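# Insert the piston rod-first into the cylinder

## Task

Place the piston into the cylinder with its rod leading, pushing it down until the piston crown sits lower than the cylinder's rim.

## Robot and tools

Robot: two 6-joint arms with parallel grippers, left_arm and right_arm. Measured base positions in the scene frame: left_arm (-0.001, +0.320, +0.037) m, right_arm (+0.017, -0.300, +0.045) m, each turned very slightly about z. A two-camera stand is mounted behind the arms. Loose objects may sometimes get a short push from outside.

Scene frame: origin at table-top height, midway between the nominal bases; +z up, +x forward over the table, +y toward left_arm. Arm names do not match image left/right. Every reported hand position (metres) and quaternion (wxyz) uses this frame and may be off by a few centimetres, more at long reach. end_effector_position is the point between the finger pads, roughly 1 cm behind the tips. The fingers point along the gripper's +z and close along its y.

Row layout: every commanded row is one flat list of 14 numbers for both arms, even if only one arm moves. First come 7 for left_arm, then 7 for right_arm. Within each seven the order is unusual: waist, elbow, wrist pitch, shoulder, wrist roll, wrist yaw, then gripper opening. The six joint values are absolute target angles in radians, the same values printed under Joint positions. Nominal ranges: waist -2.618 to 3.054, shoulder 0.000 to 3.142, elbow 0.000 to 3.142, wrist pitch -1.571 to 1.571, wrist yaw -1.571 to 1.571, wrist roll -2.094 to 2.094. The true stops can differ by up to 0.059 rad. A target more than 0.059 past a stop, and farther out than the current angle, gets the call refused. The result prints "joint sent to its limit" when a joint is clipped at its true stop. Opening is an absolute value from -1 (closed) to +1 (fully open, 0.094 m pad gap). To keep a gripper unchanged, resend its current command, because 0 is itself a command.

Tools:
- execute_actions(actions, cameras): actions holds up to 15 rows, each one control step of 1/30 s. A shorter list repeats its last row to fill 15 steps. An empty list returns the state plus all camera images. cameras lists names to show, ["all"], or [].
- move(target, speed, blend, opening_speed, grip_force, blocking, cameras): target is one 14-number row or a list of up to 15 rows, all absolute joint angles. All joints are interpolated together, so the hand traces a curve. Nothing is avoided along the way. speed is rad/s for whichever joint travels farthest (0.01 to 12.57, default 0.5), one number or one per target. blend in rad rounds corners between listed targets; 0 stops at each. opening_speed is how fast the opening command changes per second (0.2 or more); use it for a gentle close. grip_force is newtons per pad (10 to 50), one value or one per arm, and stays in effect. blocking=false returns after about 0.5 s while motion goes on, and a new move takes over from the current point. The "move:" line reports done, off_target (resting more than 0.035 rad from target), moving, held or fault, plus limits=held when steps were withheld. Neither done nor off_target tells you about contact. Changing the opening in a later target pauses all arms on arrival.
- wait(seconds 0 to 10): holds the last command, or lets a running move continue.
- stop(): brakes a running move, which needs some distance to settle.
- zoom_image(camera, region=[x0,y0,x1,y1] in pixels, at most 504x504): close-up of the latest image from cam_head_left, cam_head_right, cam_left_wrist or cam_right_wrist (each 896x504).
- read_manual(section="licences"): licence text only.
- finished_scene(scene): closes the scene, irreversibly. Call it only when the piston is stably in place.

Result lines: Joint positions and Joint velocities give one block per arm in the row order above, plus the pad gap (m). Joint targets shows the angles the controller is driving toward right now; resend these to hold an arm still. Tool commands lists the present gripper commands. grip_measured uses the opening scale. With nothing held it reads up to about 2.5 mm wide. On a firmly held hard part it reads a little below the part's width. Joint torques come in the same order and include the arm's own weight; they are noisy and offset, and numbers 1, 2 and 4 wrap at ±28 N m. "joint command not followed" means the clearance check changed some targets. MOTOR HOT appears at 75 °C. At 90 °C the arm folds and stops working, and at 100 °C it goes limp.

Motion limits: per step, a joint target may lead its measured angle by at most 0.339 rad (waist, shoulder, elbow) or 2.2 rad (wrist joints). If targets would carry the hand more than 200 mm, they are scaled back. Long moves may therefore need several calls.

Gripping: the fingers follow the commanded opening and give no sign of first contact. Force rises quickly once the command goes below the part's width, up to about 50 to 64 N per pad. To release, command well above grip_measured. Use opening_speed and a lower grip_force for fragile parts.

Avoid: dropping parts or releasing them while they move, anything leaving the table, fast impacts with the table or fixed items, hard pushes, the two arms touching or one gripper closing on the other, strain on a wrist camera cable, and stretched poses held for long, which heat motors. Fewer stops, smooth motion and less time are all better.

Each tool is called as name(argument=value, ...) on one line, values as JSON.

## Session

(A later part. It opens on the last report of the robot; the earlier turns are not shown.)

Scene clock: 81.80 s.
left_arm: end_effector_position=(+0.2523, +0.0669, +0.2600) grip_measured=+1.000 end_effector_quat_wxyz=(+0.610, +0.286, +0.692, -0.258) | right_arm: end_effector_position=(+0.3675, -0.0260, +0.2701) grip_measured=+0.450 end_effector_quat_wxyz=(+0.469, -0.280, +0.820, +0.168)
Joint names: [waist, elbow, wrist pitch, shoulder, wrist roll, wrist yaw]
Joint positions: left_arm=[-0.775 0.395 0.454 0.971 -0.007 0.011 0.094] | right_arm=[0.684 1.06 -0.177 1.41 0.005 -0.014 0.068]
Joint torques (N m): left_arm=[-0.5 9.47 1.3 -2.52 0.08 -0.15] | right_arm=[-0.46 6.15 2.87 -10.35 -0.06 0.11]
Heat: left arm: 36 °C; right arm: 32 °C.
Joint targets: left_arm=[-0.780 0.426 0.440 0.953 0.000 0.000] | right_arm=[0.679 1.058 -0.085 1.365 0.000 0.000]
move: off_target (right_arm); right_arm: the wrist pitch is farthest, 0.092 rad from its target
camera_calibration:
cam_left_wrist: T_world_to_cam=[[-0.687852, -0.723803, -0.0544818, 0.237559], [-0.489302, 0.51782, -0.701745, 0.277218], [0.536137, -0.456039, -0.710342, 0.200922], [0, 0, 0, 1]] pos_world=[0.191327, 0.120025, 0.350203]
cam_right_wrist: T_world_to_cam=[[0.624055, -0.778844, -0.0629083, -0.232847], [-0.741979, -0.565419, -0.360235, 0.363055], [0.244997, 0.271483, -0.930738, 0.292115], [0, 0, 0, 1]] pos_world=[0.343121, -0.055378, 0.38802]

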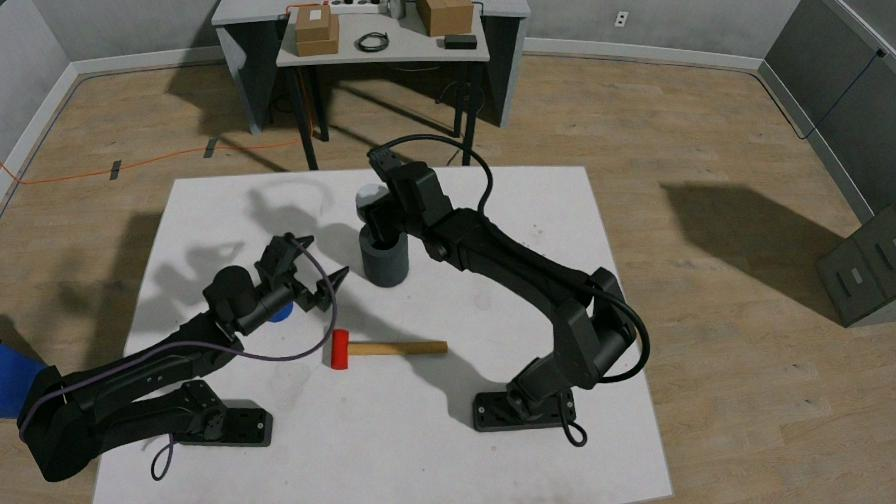

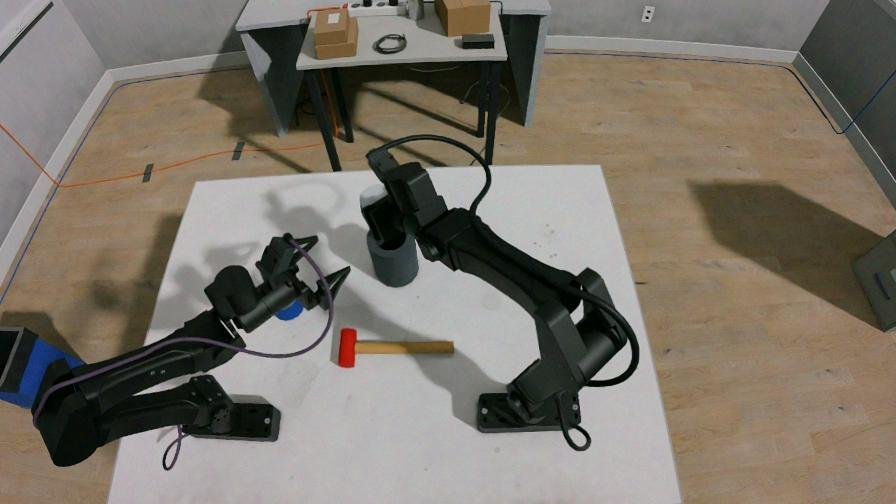

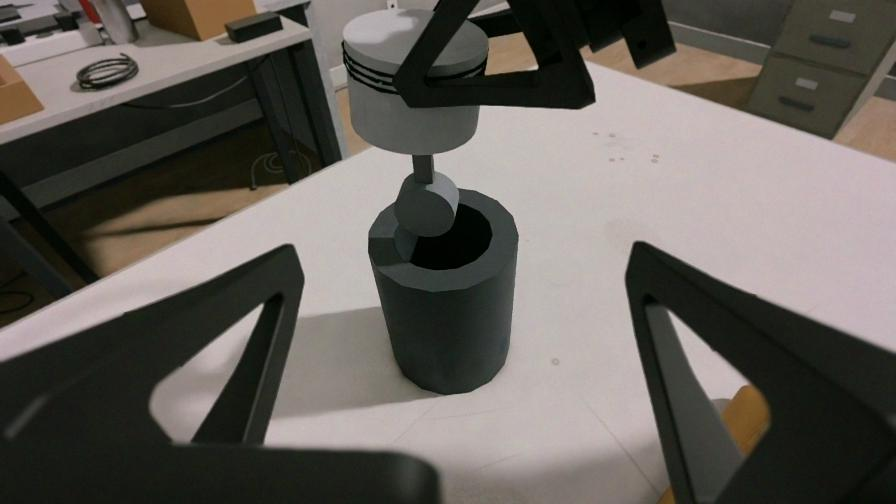

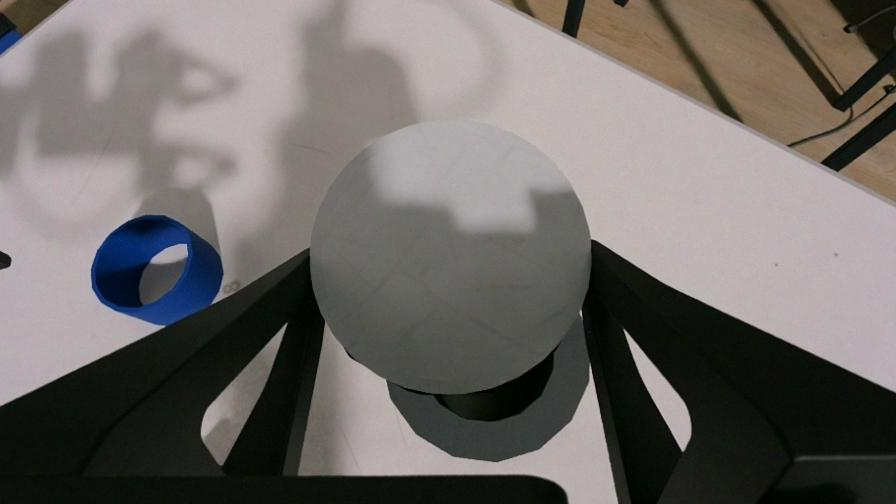

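move(target=[-0.78, 0.426, 0.44, 0.953, 0.0, 0.0, 1.0, 0.662, 1.294, -0.3715, 1.451, 0.0, 0.01, 0.25], speed=0.5, cameras=["all"])

zoom_image(camera="cam_right_wrist", region=[300, 110, 620, 480])

zoom_image(camera="cam_left_wrist", region=[320, 0, 560, 290])

zoom_image(camera="cam_head_left", region=[330, 160, 440, 300])

Scene clock: 101.60 s.
left_arm: end_effector_position=(+0.2523, +0.0669, +0.2600) grip_measured=+1.000 end_effector_quat_wxyz=(+0.610, +0.286, +0.692, -0.258) | right_arm: end_effector_position=(+0.3687, -0.0357, +0.2758) grip_measured=+0.450 end_effector_quat_wxyz=(+0.415, -0.282, +0.854, +0.141)
Joint names: [waist, elbow, wrist pitch, shoulder, wrist roll, wrist yaw]
Joint positions: left_arm=[-0.775 0.395 0.454 0.971 -0.007 0.011 0.094] | right_arm=[0.668 1.237 -0.441 1.459 0.005 -0.005 0.068]
Joint torques (N m): left_arm=[-0.51 9.47 1.3 -2.52 0.08 -0.14] | right_arm=[-0.58 10.73 2.51 -6.9 -0.03 0.16]
Heat: left arm: 37 °C; right arm: 34 °C.
Joint targets: left_arm=[-0.780 0.426 0.440 0.953 0.000 0.000] | right_arm=[0.662 1.294 -0.371 1.451 0.000 0.010]
move: off_target (right_arm); right_arm: the wrist pitch is farthest, 0.070 rad from its target
camera_calibration:
cam_left_wrist: T_world_to_cam=[[-0.687852, -0.723803, -0.0544818, 0.237559], [-0.489302, 0.51782, -0.701745, 0.277218], [0.536137, -0.456039, -0.710342, 0.200922], [0, 0, 0, 1]] pos_world=[0.191327, 0.120025, 0.350203]
cam_right_wrist: T_world_to_cam=[[0.599928, -0.797881, -0.0589271, -0.233715], [-0.785882, -0.573898, -0.230285, 0.340591], [0.149922, 0.184464, -0.971338, 0.342987], [0, 0, 0, 1]] pos_world=[0.356455, -0.0542814, 0.397817]

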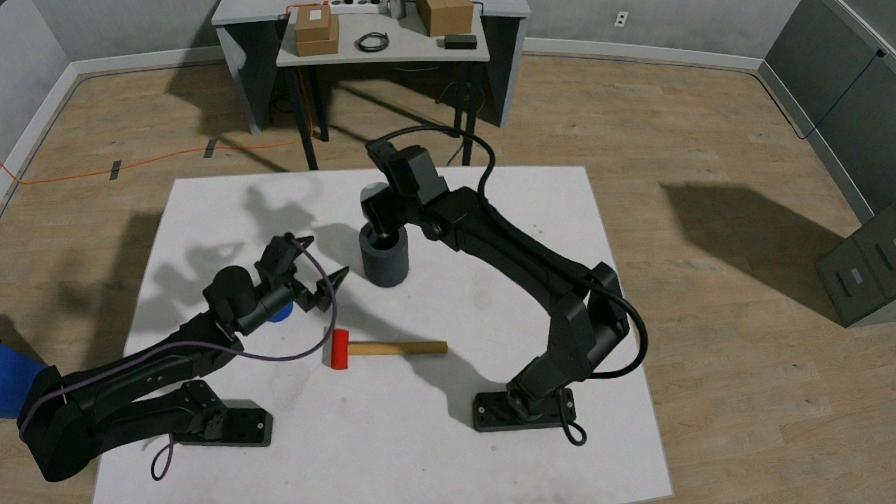

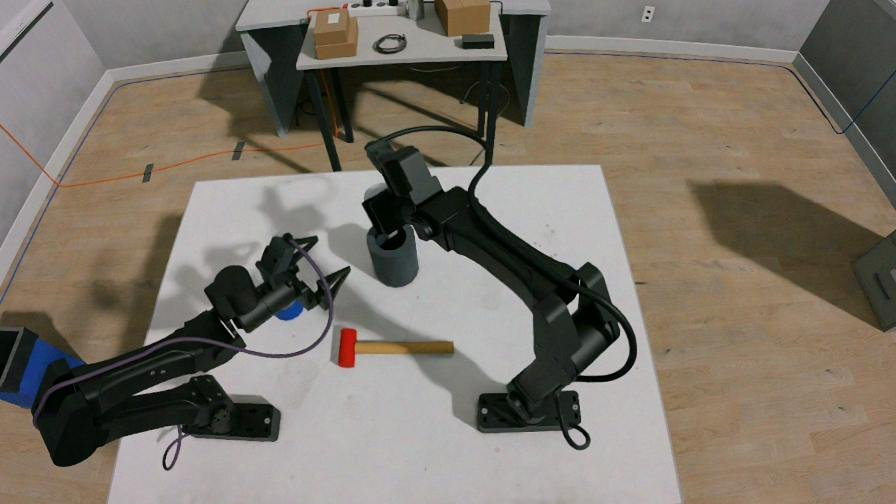

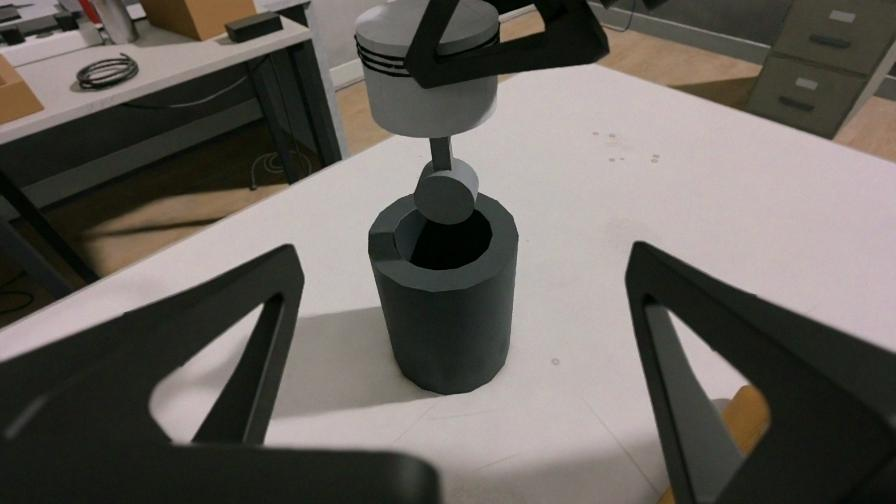

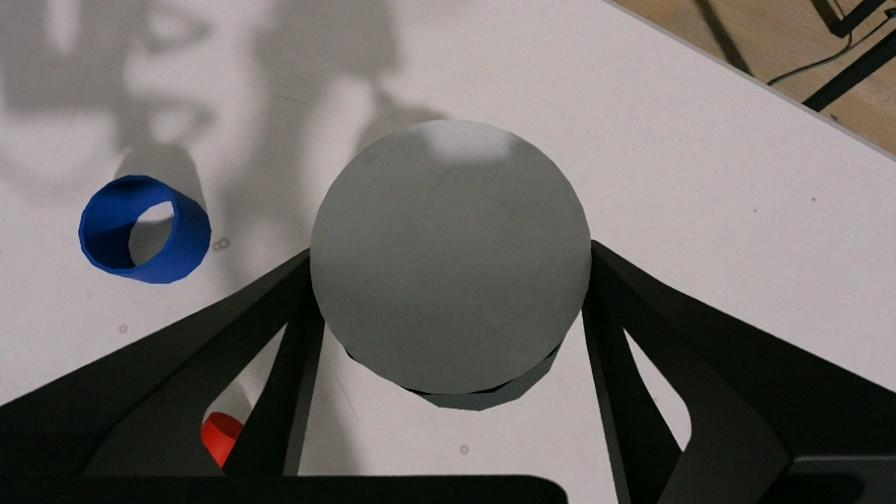

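Scaled by 1.362 from the camera's 896x504 image, which has a finer 1280x720 frame.

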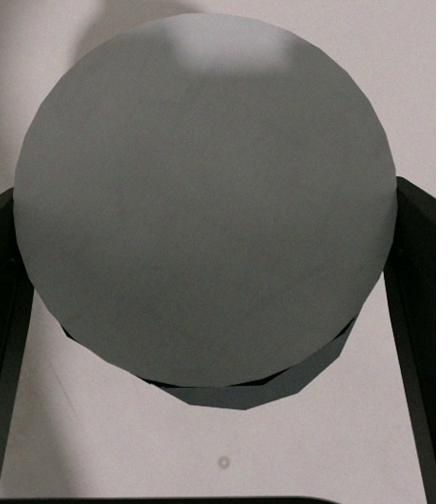

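Scaled by 1.738 from the camera's 896x504 image, which has a finer 1280x720 frame.

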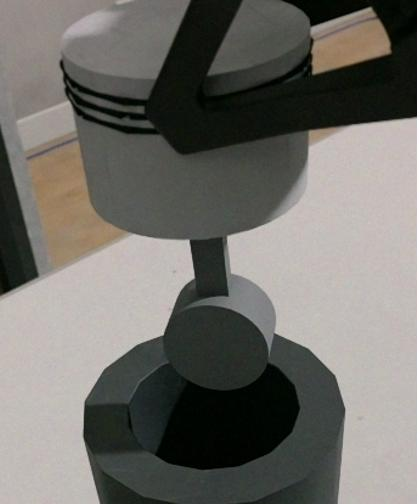

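Scaled by 3.600 from the camera's 896x504 image, which has a finer 1280x720 frame.

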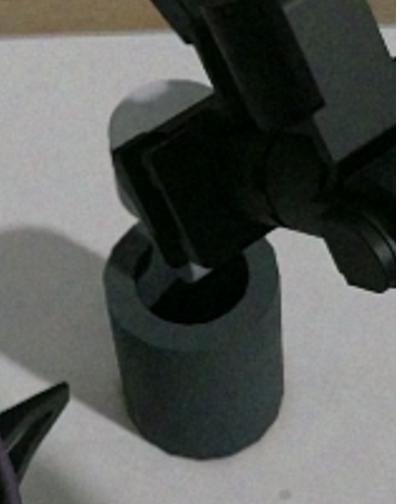

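move(target=[-0.78, 0.426, 0.44, 0.953, 0.0, 0.0, 1.0, 0.658, 0.988, -0.070, 1.4914, 0.0, 0.01, 0.25], speed=0.35, cameras=["all"])

zoom_image(camera="cam_right_wrist", region=[300, 110, 620, 480])

zoom_image(camera="cam_left_wrist", region=[340, 60, 580, 310])

zoom_image(camera="cam_head_left", region=[330, 180, 440, 300])

zoom_image(camera="cam_head_right", region=[330, 180, 440, 300])

Scene clock: 109.17 s.
left_arm: end_effector_position=(+0.2523, +0.0669, +0.2600) grip_measured=+1.000 end_effector_quat_wxyz=(+0.610, +0.286, +0.692, -0.258) | right_arm: end_effector_position=(+0.3692, -0.0376, +0.1997) grip_measured=+0.450 end_effector_quat_wxyz=(+0.409, -0.281, +0.857, +0.138)
Joint names: [waist, elbow, wrist pitch, shoulder, wrist roll, wrist yaw]
Joint positions: left_arm=[-0.775 0.395 0.454 0.971 -0.007 0.011 0.094] | right_arm=[0.665 0.981 -0.157 1.502 0.005 -0.005 0.068]
Joint torques (N m): left_arm=[-0.5 9.47 1.3 -2.54 0.08 -0.14] | right_arm=[-0.51 6.56 2.69 -7.53 -0.06 0.15]
Heat: left arm: 37 °C; right arm: 34 °C.
Joint targets: left_arm=[-0.780 0.426 0.440 0.953 0.000 0.000] | right_arm=[0.658 0.988 -0.070 1.491 0.000 0.010]
move: off_target (right_arm); right_arm: the wrist pitch is farthest, 0.087 rad from its target
camera_calibration:
cam_left_wrist: T_world_to_cam=[[-0.687852, -0.723803, -0.0544818, 0.237559], [-0.489302, 0.51782, -0.701745, 0.277218], [0.536137, -0.456039, -0.710342, 0.200922], [0, 0, 0, 1]] pos_world=[0.191327, 0.120025, 0.350203]
cam_right_wrist: T_world_to_cam=[[0.595971, -0.800852, -0.0587729, -0.23856], [-0.790755, -0.572569, -0.216497, 0.321471], [0.13973, 0.175501, -0.974513, 0.273312], [0, 0, 0, 1]] pos_world=[0.358189, -0.0549534, 0.321922]

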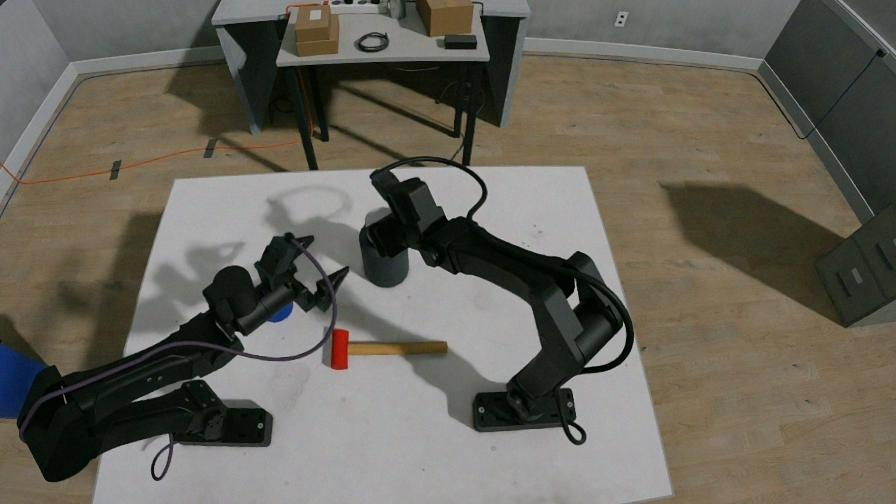

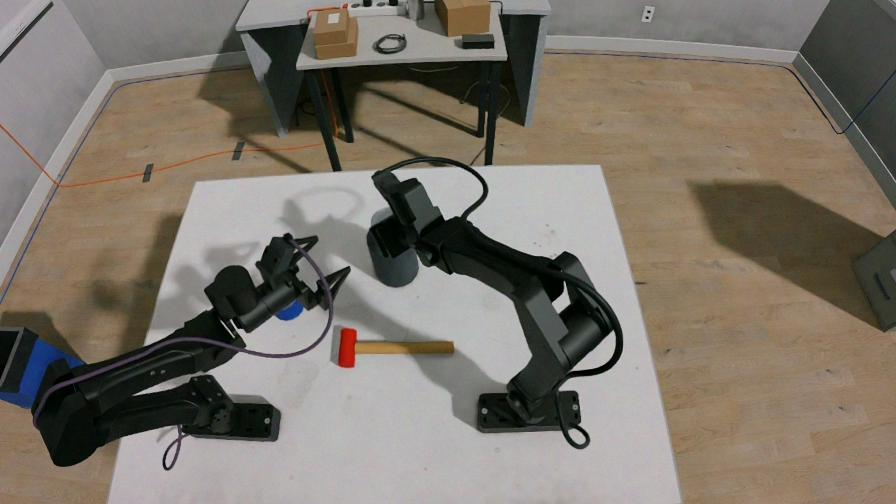

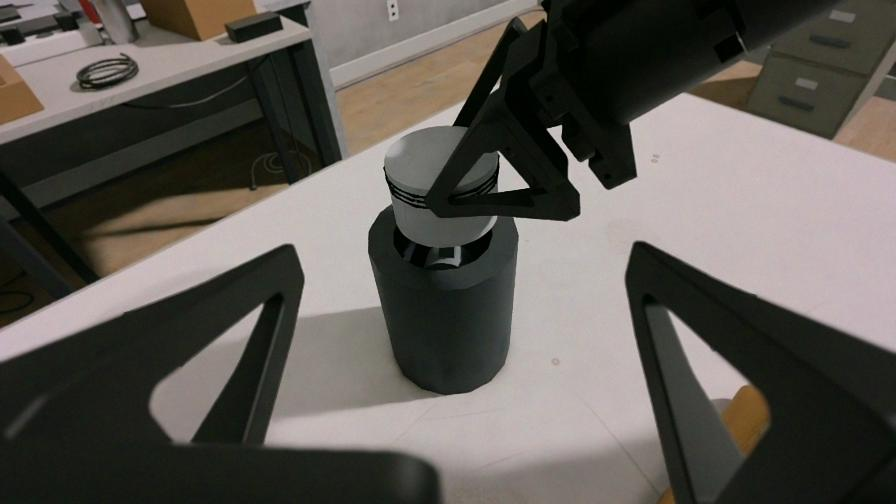

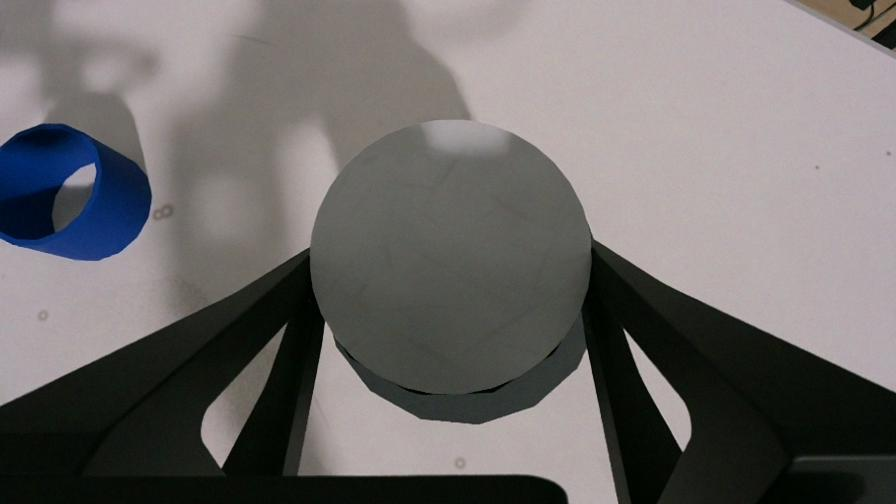

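Scaled by 1.362 from the camera's 896x504 image, which has a finer 1280x720 frame.

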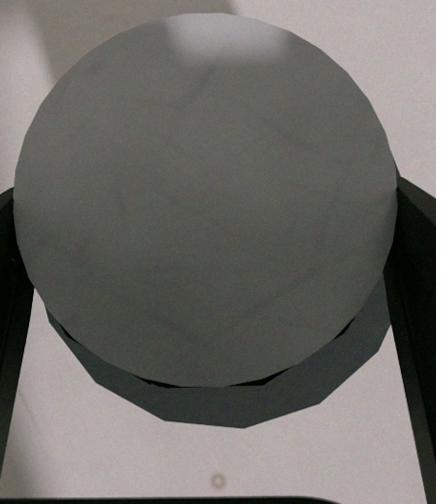

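Scaled by 2.016 from the camera's 896x504 image, which has a finer 1280x720 frame.

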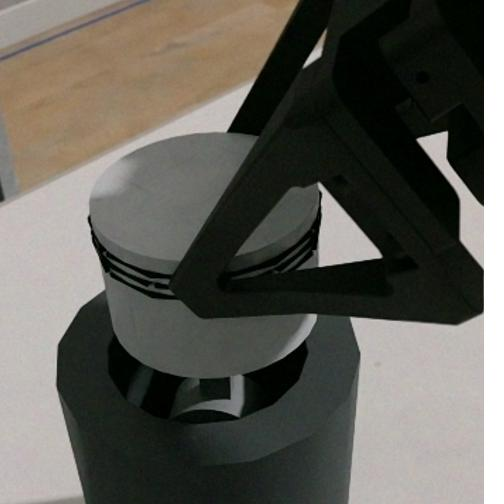

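Scaled by 4.200 from the camera's 896x504 image, which has a finer 1280x720 frame.

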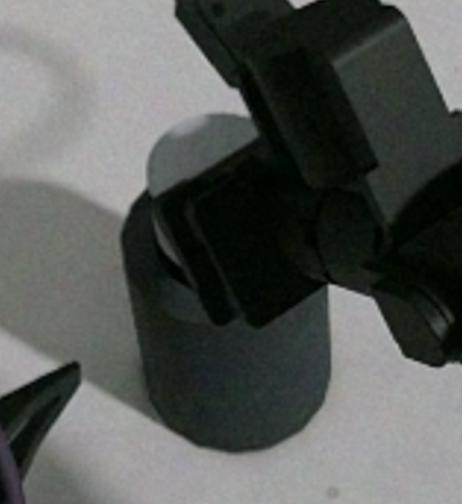

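Scaled by 4.200 from the camera's 896x504 image, which has a finer 1280x720 frame.

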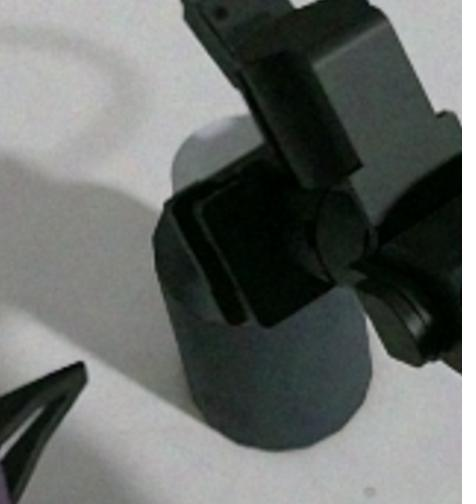

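move(target=[-0.78, 0.426, 0.44, 0.953, 0.0, 0.0, 1.0, 0.655, 0.956, -0.0086, 1.511, 0.0, 0.01, 0.25], speed=0.2, cameras=["all"])

zoom_image(camera="cam_right_wrist", region=[300, 110, 620, 480])

zoom_image(camera="cam_left_wrist", region=[340, 110, 540, 310])

zoom_image(camera="cam_head_left", region=[330, 180, 440, 300])

zoom_image(camera="cam_head_right", region=[330, 180, 440, 300])

Scene clock: 120.87 s.
left_arm: end_effector_position=(+0.2523, +0.0669, +0.2600) grip_measured=+1.000 end_effector_quat_wxyz=(+0.610, +0.286, +0.692, -0.258) | right_arm: end_effector_position=(+0.3726, -0.0369, +0.1914) grip_measured=+0.450 end_effector_quat_wxyz=(+0.415, -0.279, +0.855, +0.139)
Joint names: [waist, elbow, wrist pitch, shoulder, wrist roll, wrist yaw]
Joint positions: left_arm=[-0.775 0.395 0.454 0.971 -0.007 0.011 0.094] | right_arm=[0.661 0.952 -0.096 1.52 0.005 -0.005 0.068]
Joint torques (N m): left_arm=[-0.51 9.47 1.3 -2.51 0.08 -0.14] | right_arm=[-0.64 6.35 2.73 -7.38 -0.03 0.16]
Heat: left arm: 38 °C; right arm: 35 °C.
Joint targets: left_arm=[-0.780 0.426 0.440 0.953 0.000 0.000] | right_arm=[0.655 0.956 -0.009 1.511 0.000 0.010]
move: off_target (right_arm); right_arm: the wrist pitch is farthest, 0.088 rad from its target
camera_calibration:
cam_left_wrist: T_world_to_cam=[[-0.687852, -0.723803, -0.0544818, 0.237559], [-0.489302, 0.51782, -0.701745, 0.277218], [0.536137, -0.456039, -0.710342, 0.200922], [0, 0, 0, 1]] pos_world=[0.191327, 0.120025, 0.350203]
cam_right_wrist: T_world_to_cam=[[0.593862, -0.802422, -0.0587055, -0.239898], [-0.790243, -0.568028, -0.229913, 0.325335], [0.151141, 0.182928, -0.971439, 0.260132], [0, 0, 0, 1]] pos_world=[0.360243, -0.0552856, 0.313417]

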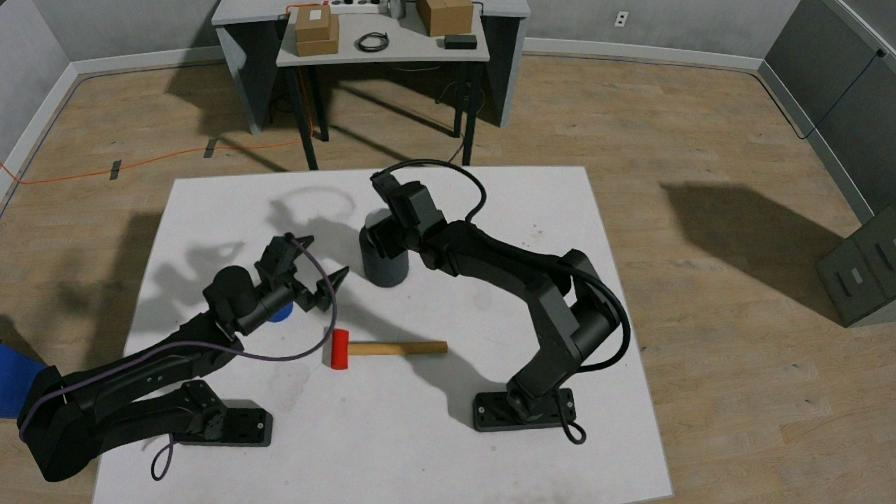

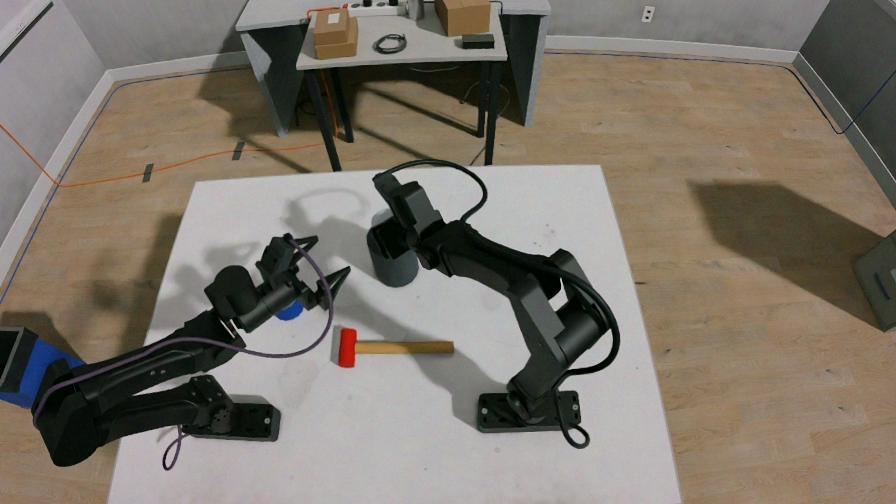

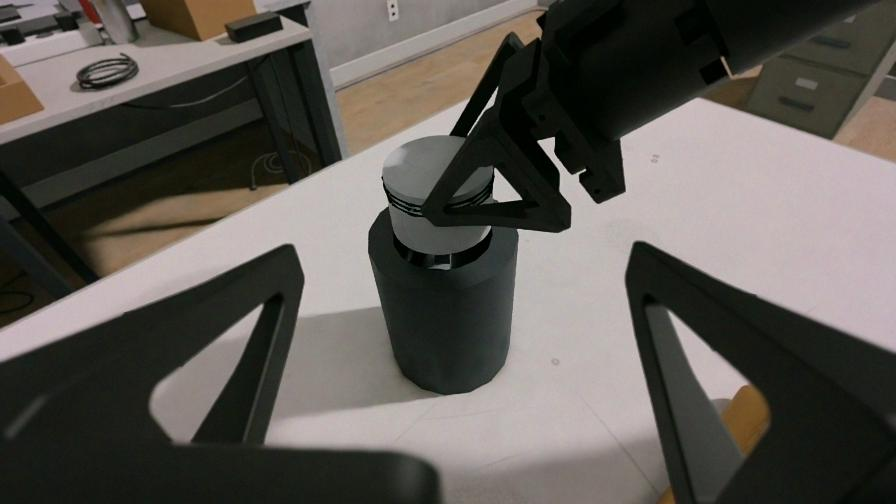

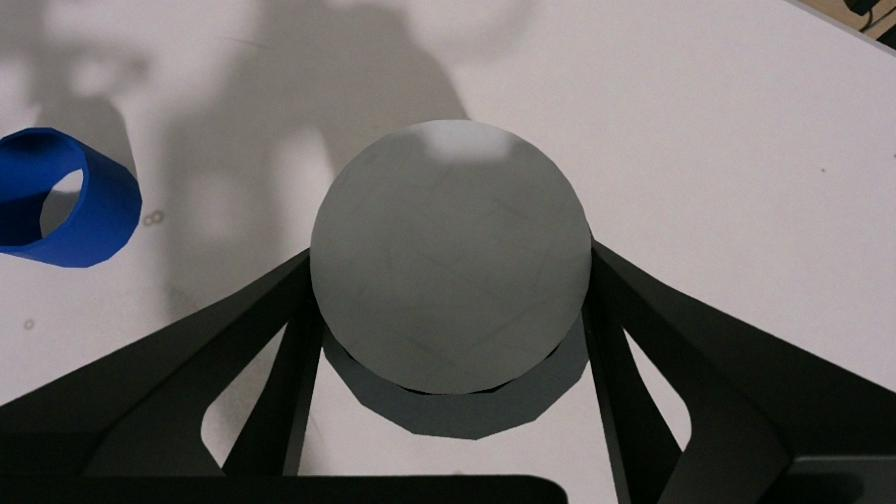

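Scaled by 1.362 from the camera's 896x504 image, which has a finer 1280x720 frame.

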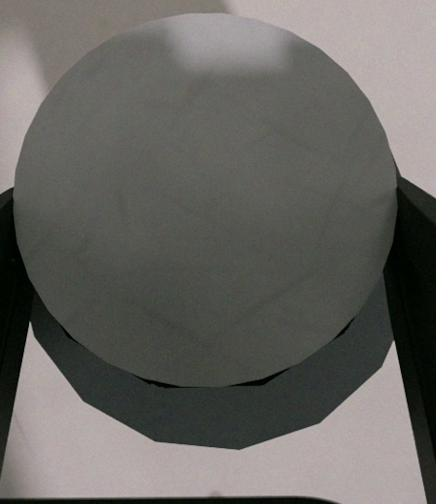

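Scaled by 2.520 from the camera's 896x504 image, which has a finer 1280x720 frame.

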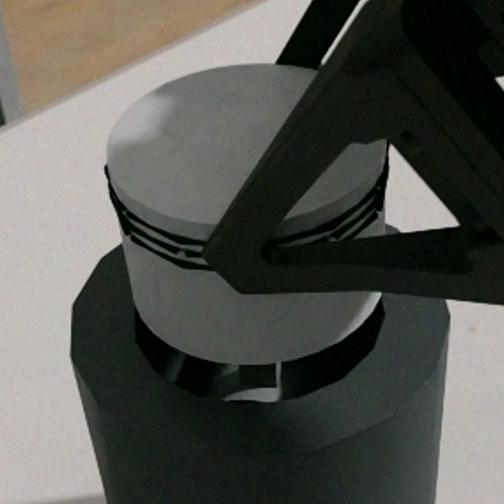

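Scaled by 4.200 from the camera's 896x504 image, which has a finer 1280x720 frame.

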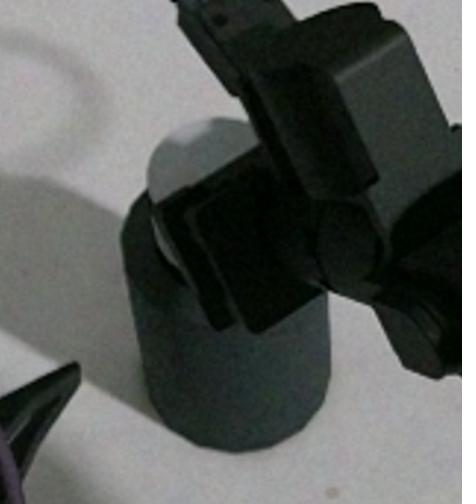

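Scaled by 4.200 from the camera's 896x504 image, which has a finer 1280x720 frame.

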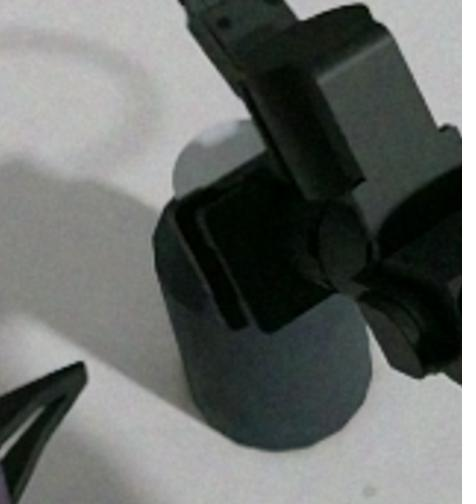

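move(target=[-0.78, 0.426, 0.44, 0.953, 0.0, 0.0, 1.0, 0.655, 0.9215, 0.0445, 1.5375, 0.0, 0.01, 0.25], speed=0.15, cameras=["cam_left_wrist", "cam_right_wrist"])

zoom_image(camera="cam_left_wrist", region=[340, 110, 540, 310])

zoom_image(camera="cam_right_wrist", region=[300, 110, 620, 480])

Scene clock: 128.23 s.
left_arm: end_effector_position=(+0.2523, +0.0669, +0.2600) grip_measured=+1.000 end_effector_quat_wxyz=(+0.610, +0.286, +0.692, -0.258) | right_arm: end_effector_position=(+0.3734, -0.0365, +0.1777) grip_measured=+0.450 end_effector_quat_wxyz=(+0.414, -0.279, +0.855, +0.139)
Joint names: [waist, elbow, wrist pitch, shoulder, wrist roll, wrist yaw]
Joint positions: left_arm=[-0.775 0.395 0.454 0.971 -0.007 0.011 0.094] | right_arm=[0.661 0.919 -0.043 1.544 0.004 -0.004 0.068]
Joint torques (N m): left_arm=[-0.51 9.47 1.3 -2.54 0.08 -0.14] | right_arm=[-0.53 5.96 2.71 -7.17 -0.03 0.17]
Motor temperatures (°C): left_arm=[28 32 38 28 27 27 25] | right_arm=[30 32 37 31 28 29 29]
Heat: left arm: 38 °C; right arm: 37 °C.
Joint targets: left_arm=[-0.780 0.426 0.440 0.953 0.000 0.000] | right_arm=[0.655 0.921 0.045 1.538 0.000 0.010]
move: off_target (right_arm); right_arm: the wrist pitch is farthest, 0.088 rad from its target
camera_calibration:
cam_left_wrist: T_world_to_cam=[[-0.687852, -0.723803, -0.0544818, 0.237559], [-0.489302, 0.51782, -0.701745, 0.277218], [0.536137, -0.456039, -0.710342, 0.200922], [0, 0, 0, 1]] pos_world=[0.191327, 0.120025, 0.350203]
cam_right_wrist: T_world_to_cam=[[0.59366, -0.802608, -0.0582083, -0.240819], [-0.790849, -0.568532, -0.226558, 0.322571], [0.148744, 0.180533, -0.972257, 0.247523], [0, 0, 0, 1]] pos_world=[0.361252, -0.0545767, 0.299719]
Images, in order (width x height): cam_left_wrist 896x504, cam_right_wrist 896x504.

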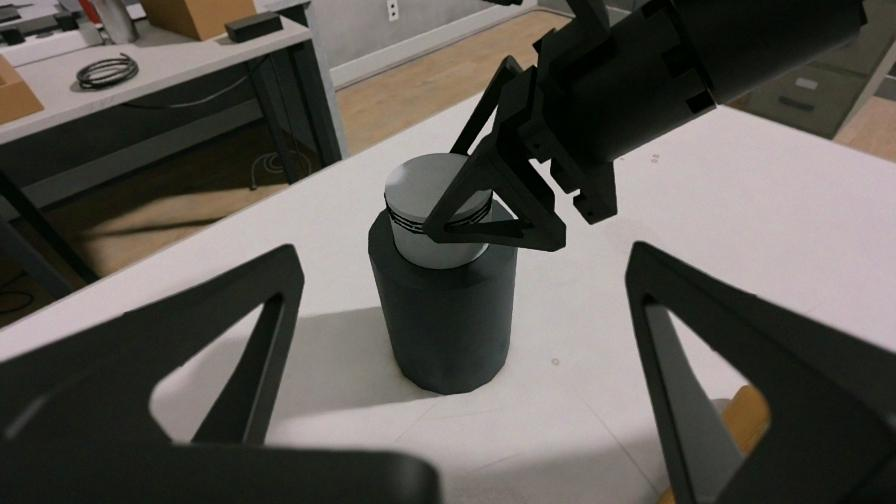

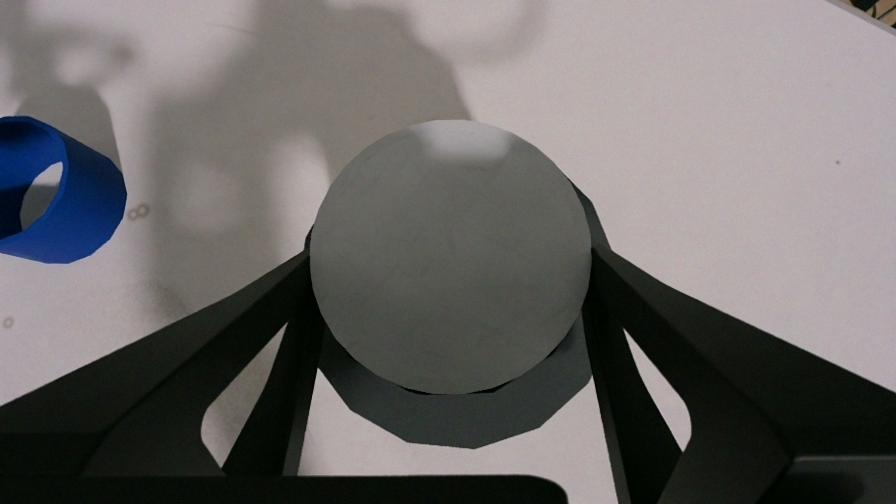

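Scaled by 2.520 from the camera's 896x504 image, which has a finer 1280x720 frame.

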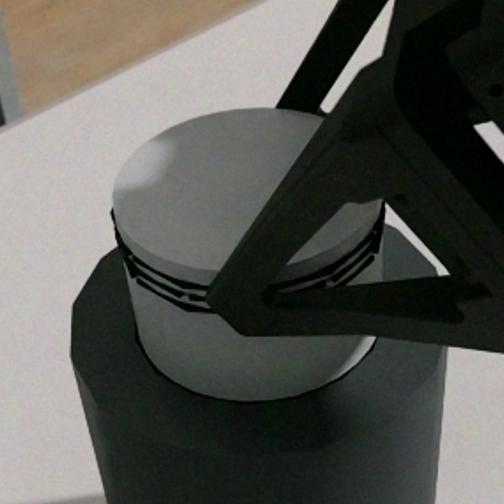

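Scaled by 1.362 from the camera's 896x504 image, which has a finer 1280x720 frame.

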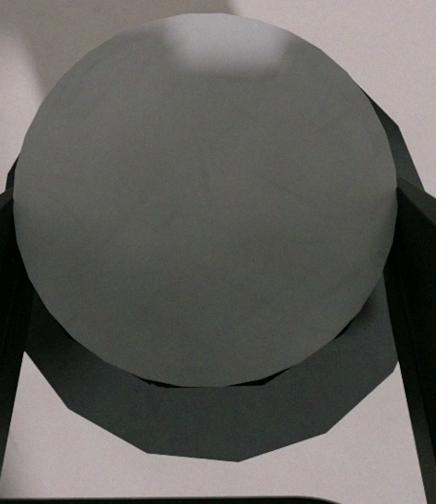

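move(target=[-0.78, 0.426, 0.44, 0.953, 0.0, 0.0, 1.0, 0.655, 0.870, 0.131, 1.5715, 0.0, 0.01, 0.25], speed=0.15, cameras=["cam_left_wrist", "cam_right_wrist"])

zoom_image(camera="cam_left_wrist", region=[340, 110, 600, 310])

zoom_image(camera="cam_right_wrist", region=[270, 110, 640, 480])

Scene clock: 130.47 s.
left_arm: end_effector_position=(+0.2523, +0.0669, +0.2600) grip_measured=+1.000 end_effector_quat_wxyz=(+0.610, +0.286, +0.692, -0.258) | right_arm: end_effector_position=(+0.3773, -0.0337, +0.1798) grip_measured=+0.450 end_effector_quat_wxyz=(+0.439, -0.275, +0.843, +0.147)
Joint names: [waist, elbow, wrist pitch, shoulder, wrist roll, wrist yaw]
Joint positions: left_arm=[-0.775 0.395 0.454 0.971 -0.007 0.011 0.094] | right_arm=[0.661 0.877 0.059 1.544 0.004 -0.004 0.068]
Joint torques (N m): left_arm=[-0.5 9.46 1.3 -2.54 0.08 -0.14] | right_arm=[-0.58 5.27 2.58 -4.27 0 0.13]
Heat: left arm: 38 °C; right arm: 37 °C.
Joint targets: left_arm=[-0.780 0.426 0.440 0.953 0.000 0.000] | right_arm=[0.655 0.870 0.131 1.571 0.000 0.010]
move: off_target (right_arm); right_arm: the wrist pitch is farthest, 0.072 rad from its target
camera_calibration:
cam_left_wrist: T_world_to_cam=[[-0.687852, -0.723803, -0.0544818, 0.237559], [-0.489302, 0.51782, -0.701745, 0.277218], [0.536137, -0.456039, -0.710342, 0.200922], [0, 0, 0, 1]] pos_world=[0.191327, 0.120025, 0.350203]
cam_right_wrist: T_world_to_cam=[[0.596188, -0.800774, -0.0576246, -0.241793], [-0.778731, -0.55933, -0.284126, 0.333883], [0.19529, 0.214267, -0.957054, 0.229307], [0, 0, 0, 1]] pos_world=[0.359378, -0.0560032, 0.300391]
Images, in order (width x height): cam_left_wrist 896x504, cam_right_wrist 896x504.

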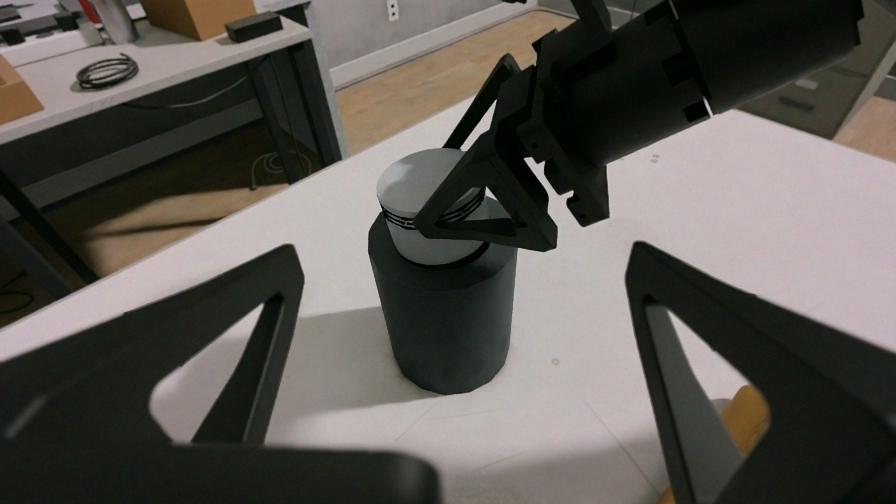

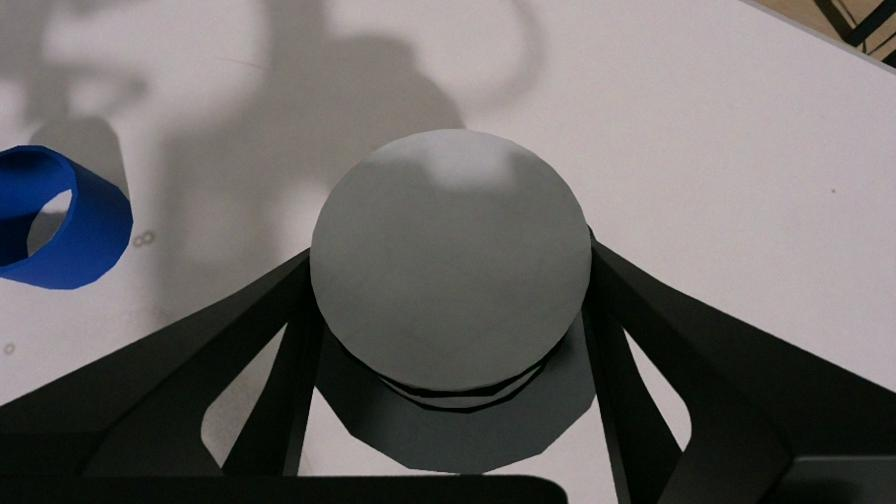

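Scaled by 1.938 from the camera's 896x504 image, which has a finer 1280x720 frame.

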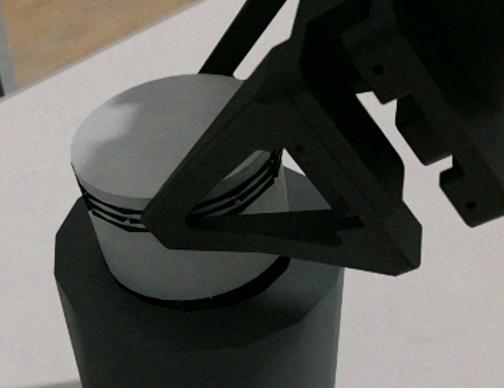

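Scaled by 1.362 from the camera's 896x504 image, which has a finer 1280x720 frame.

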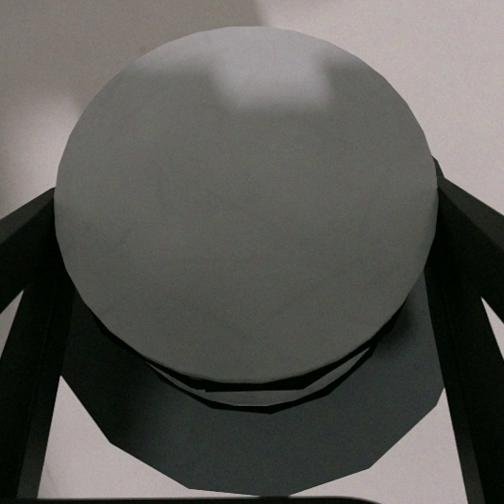

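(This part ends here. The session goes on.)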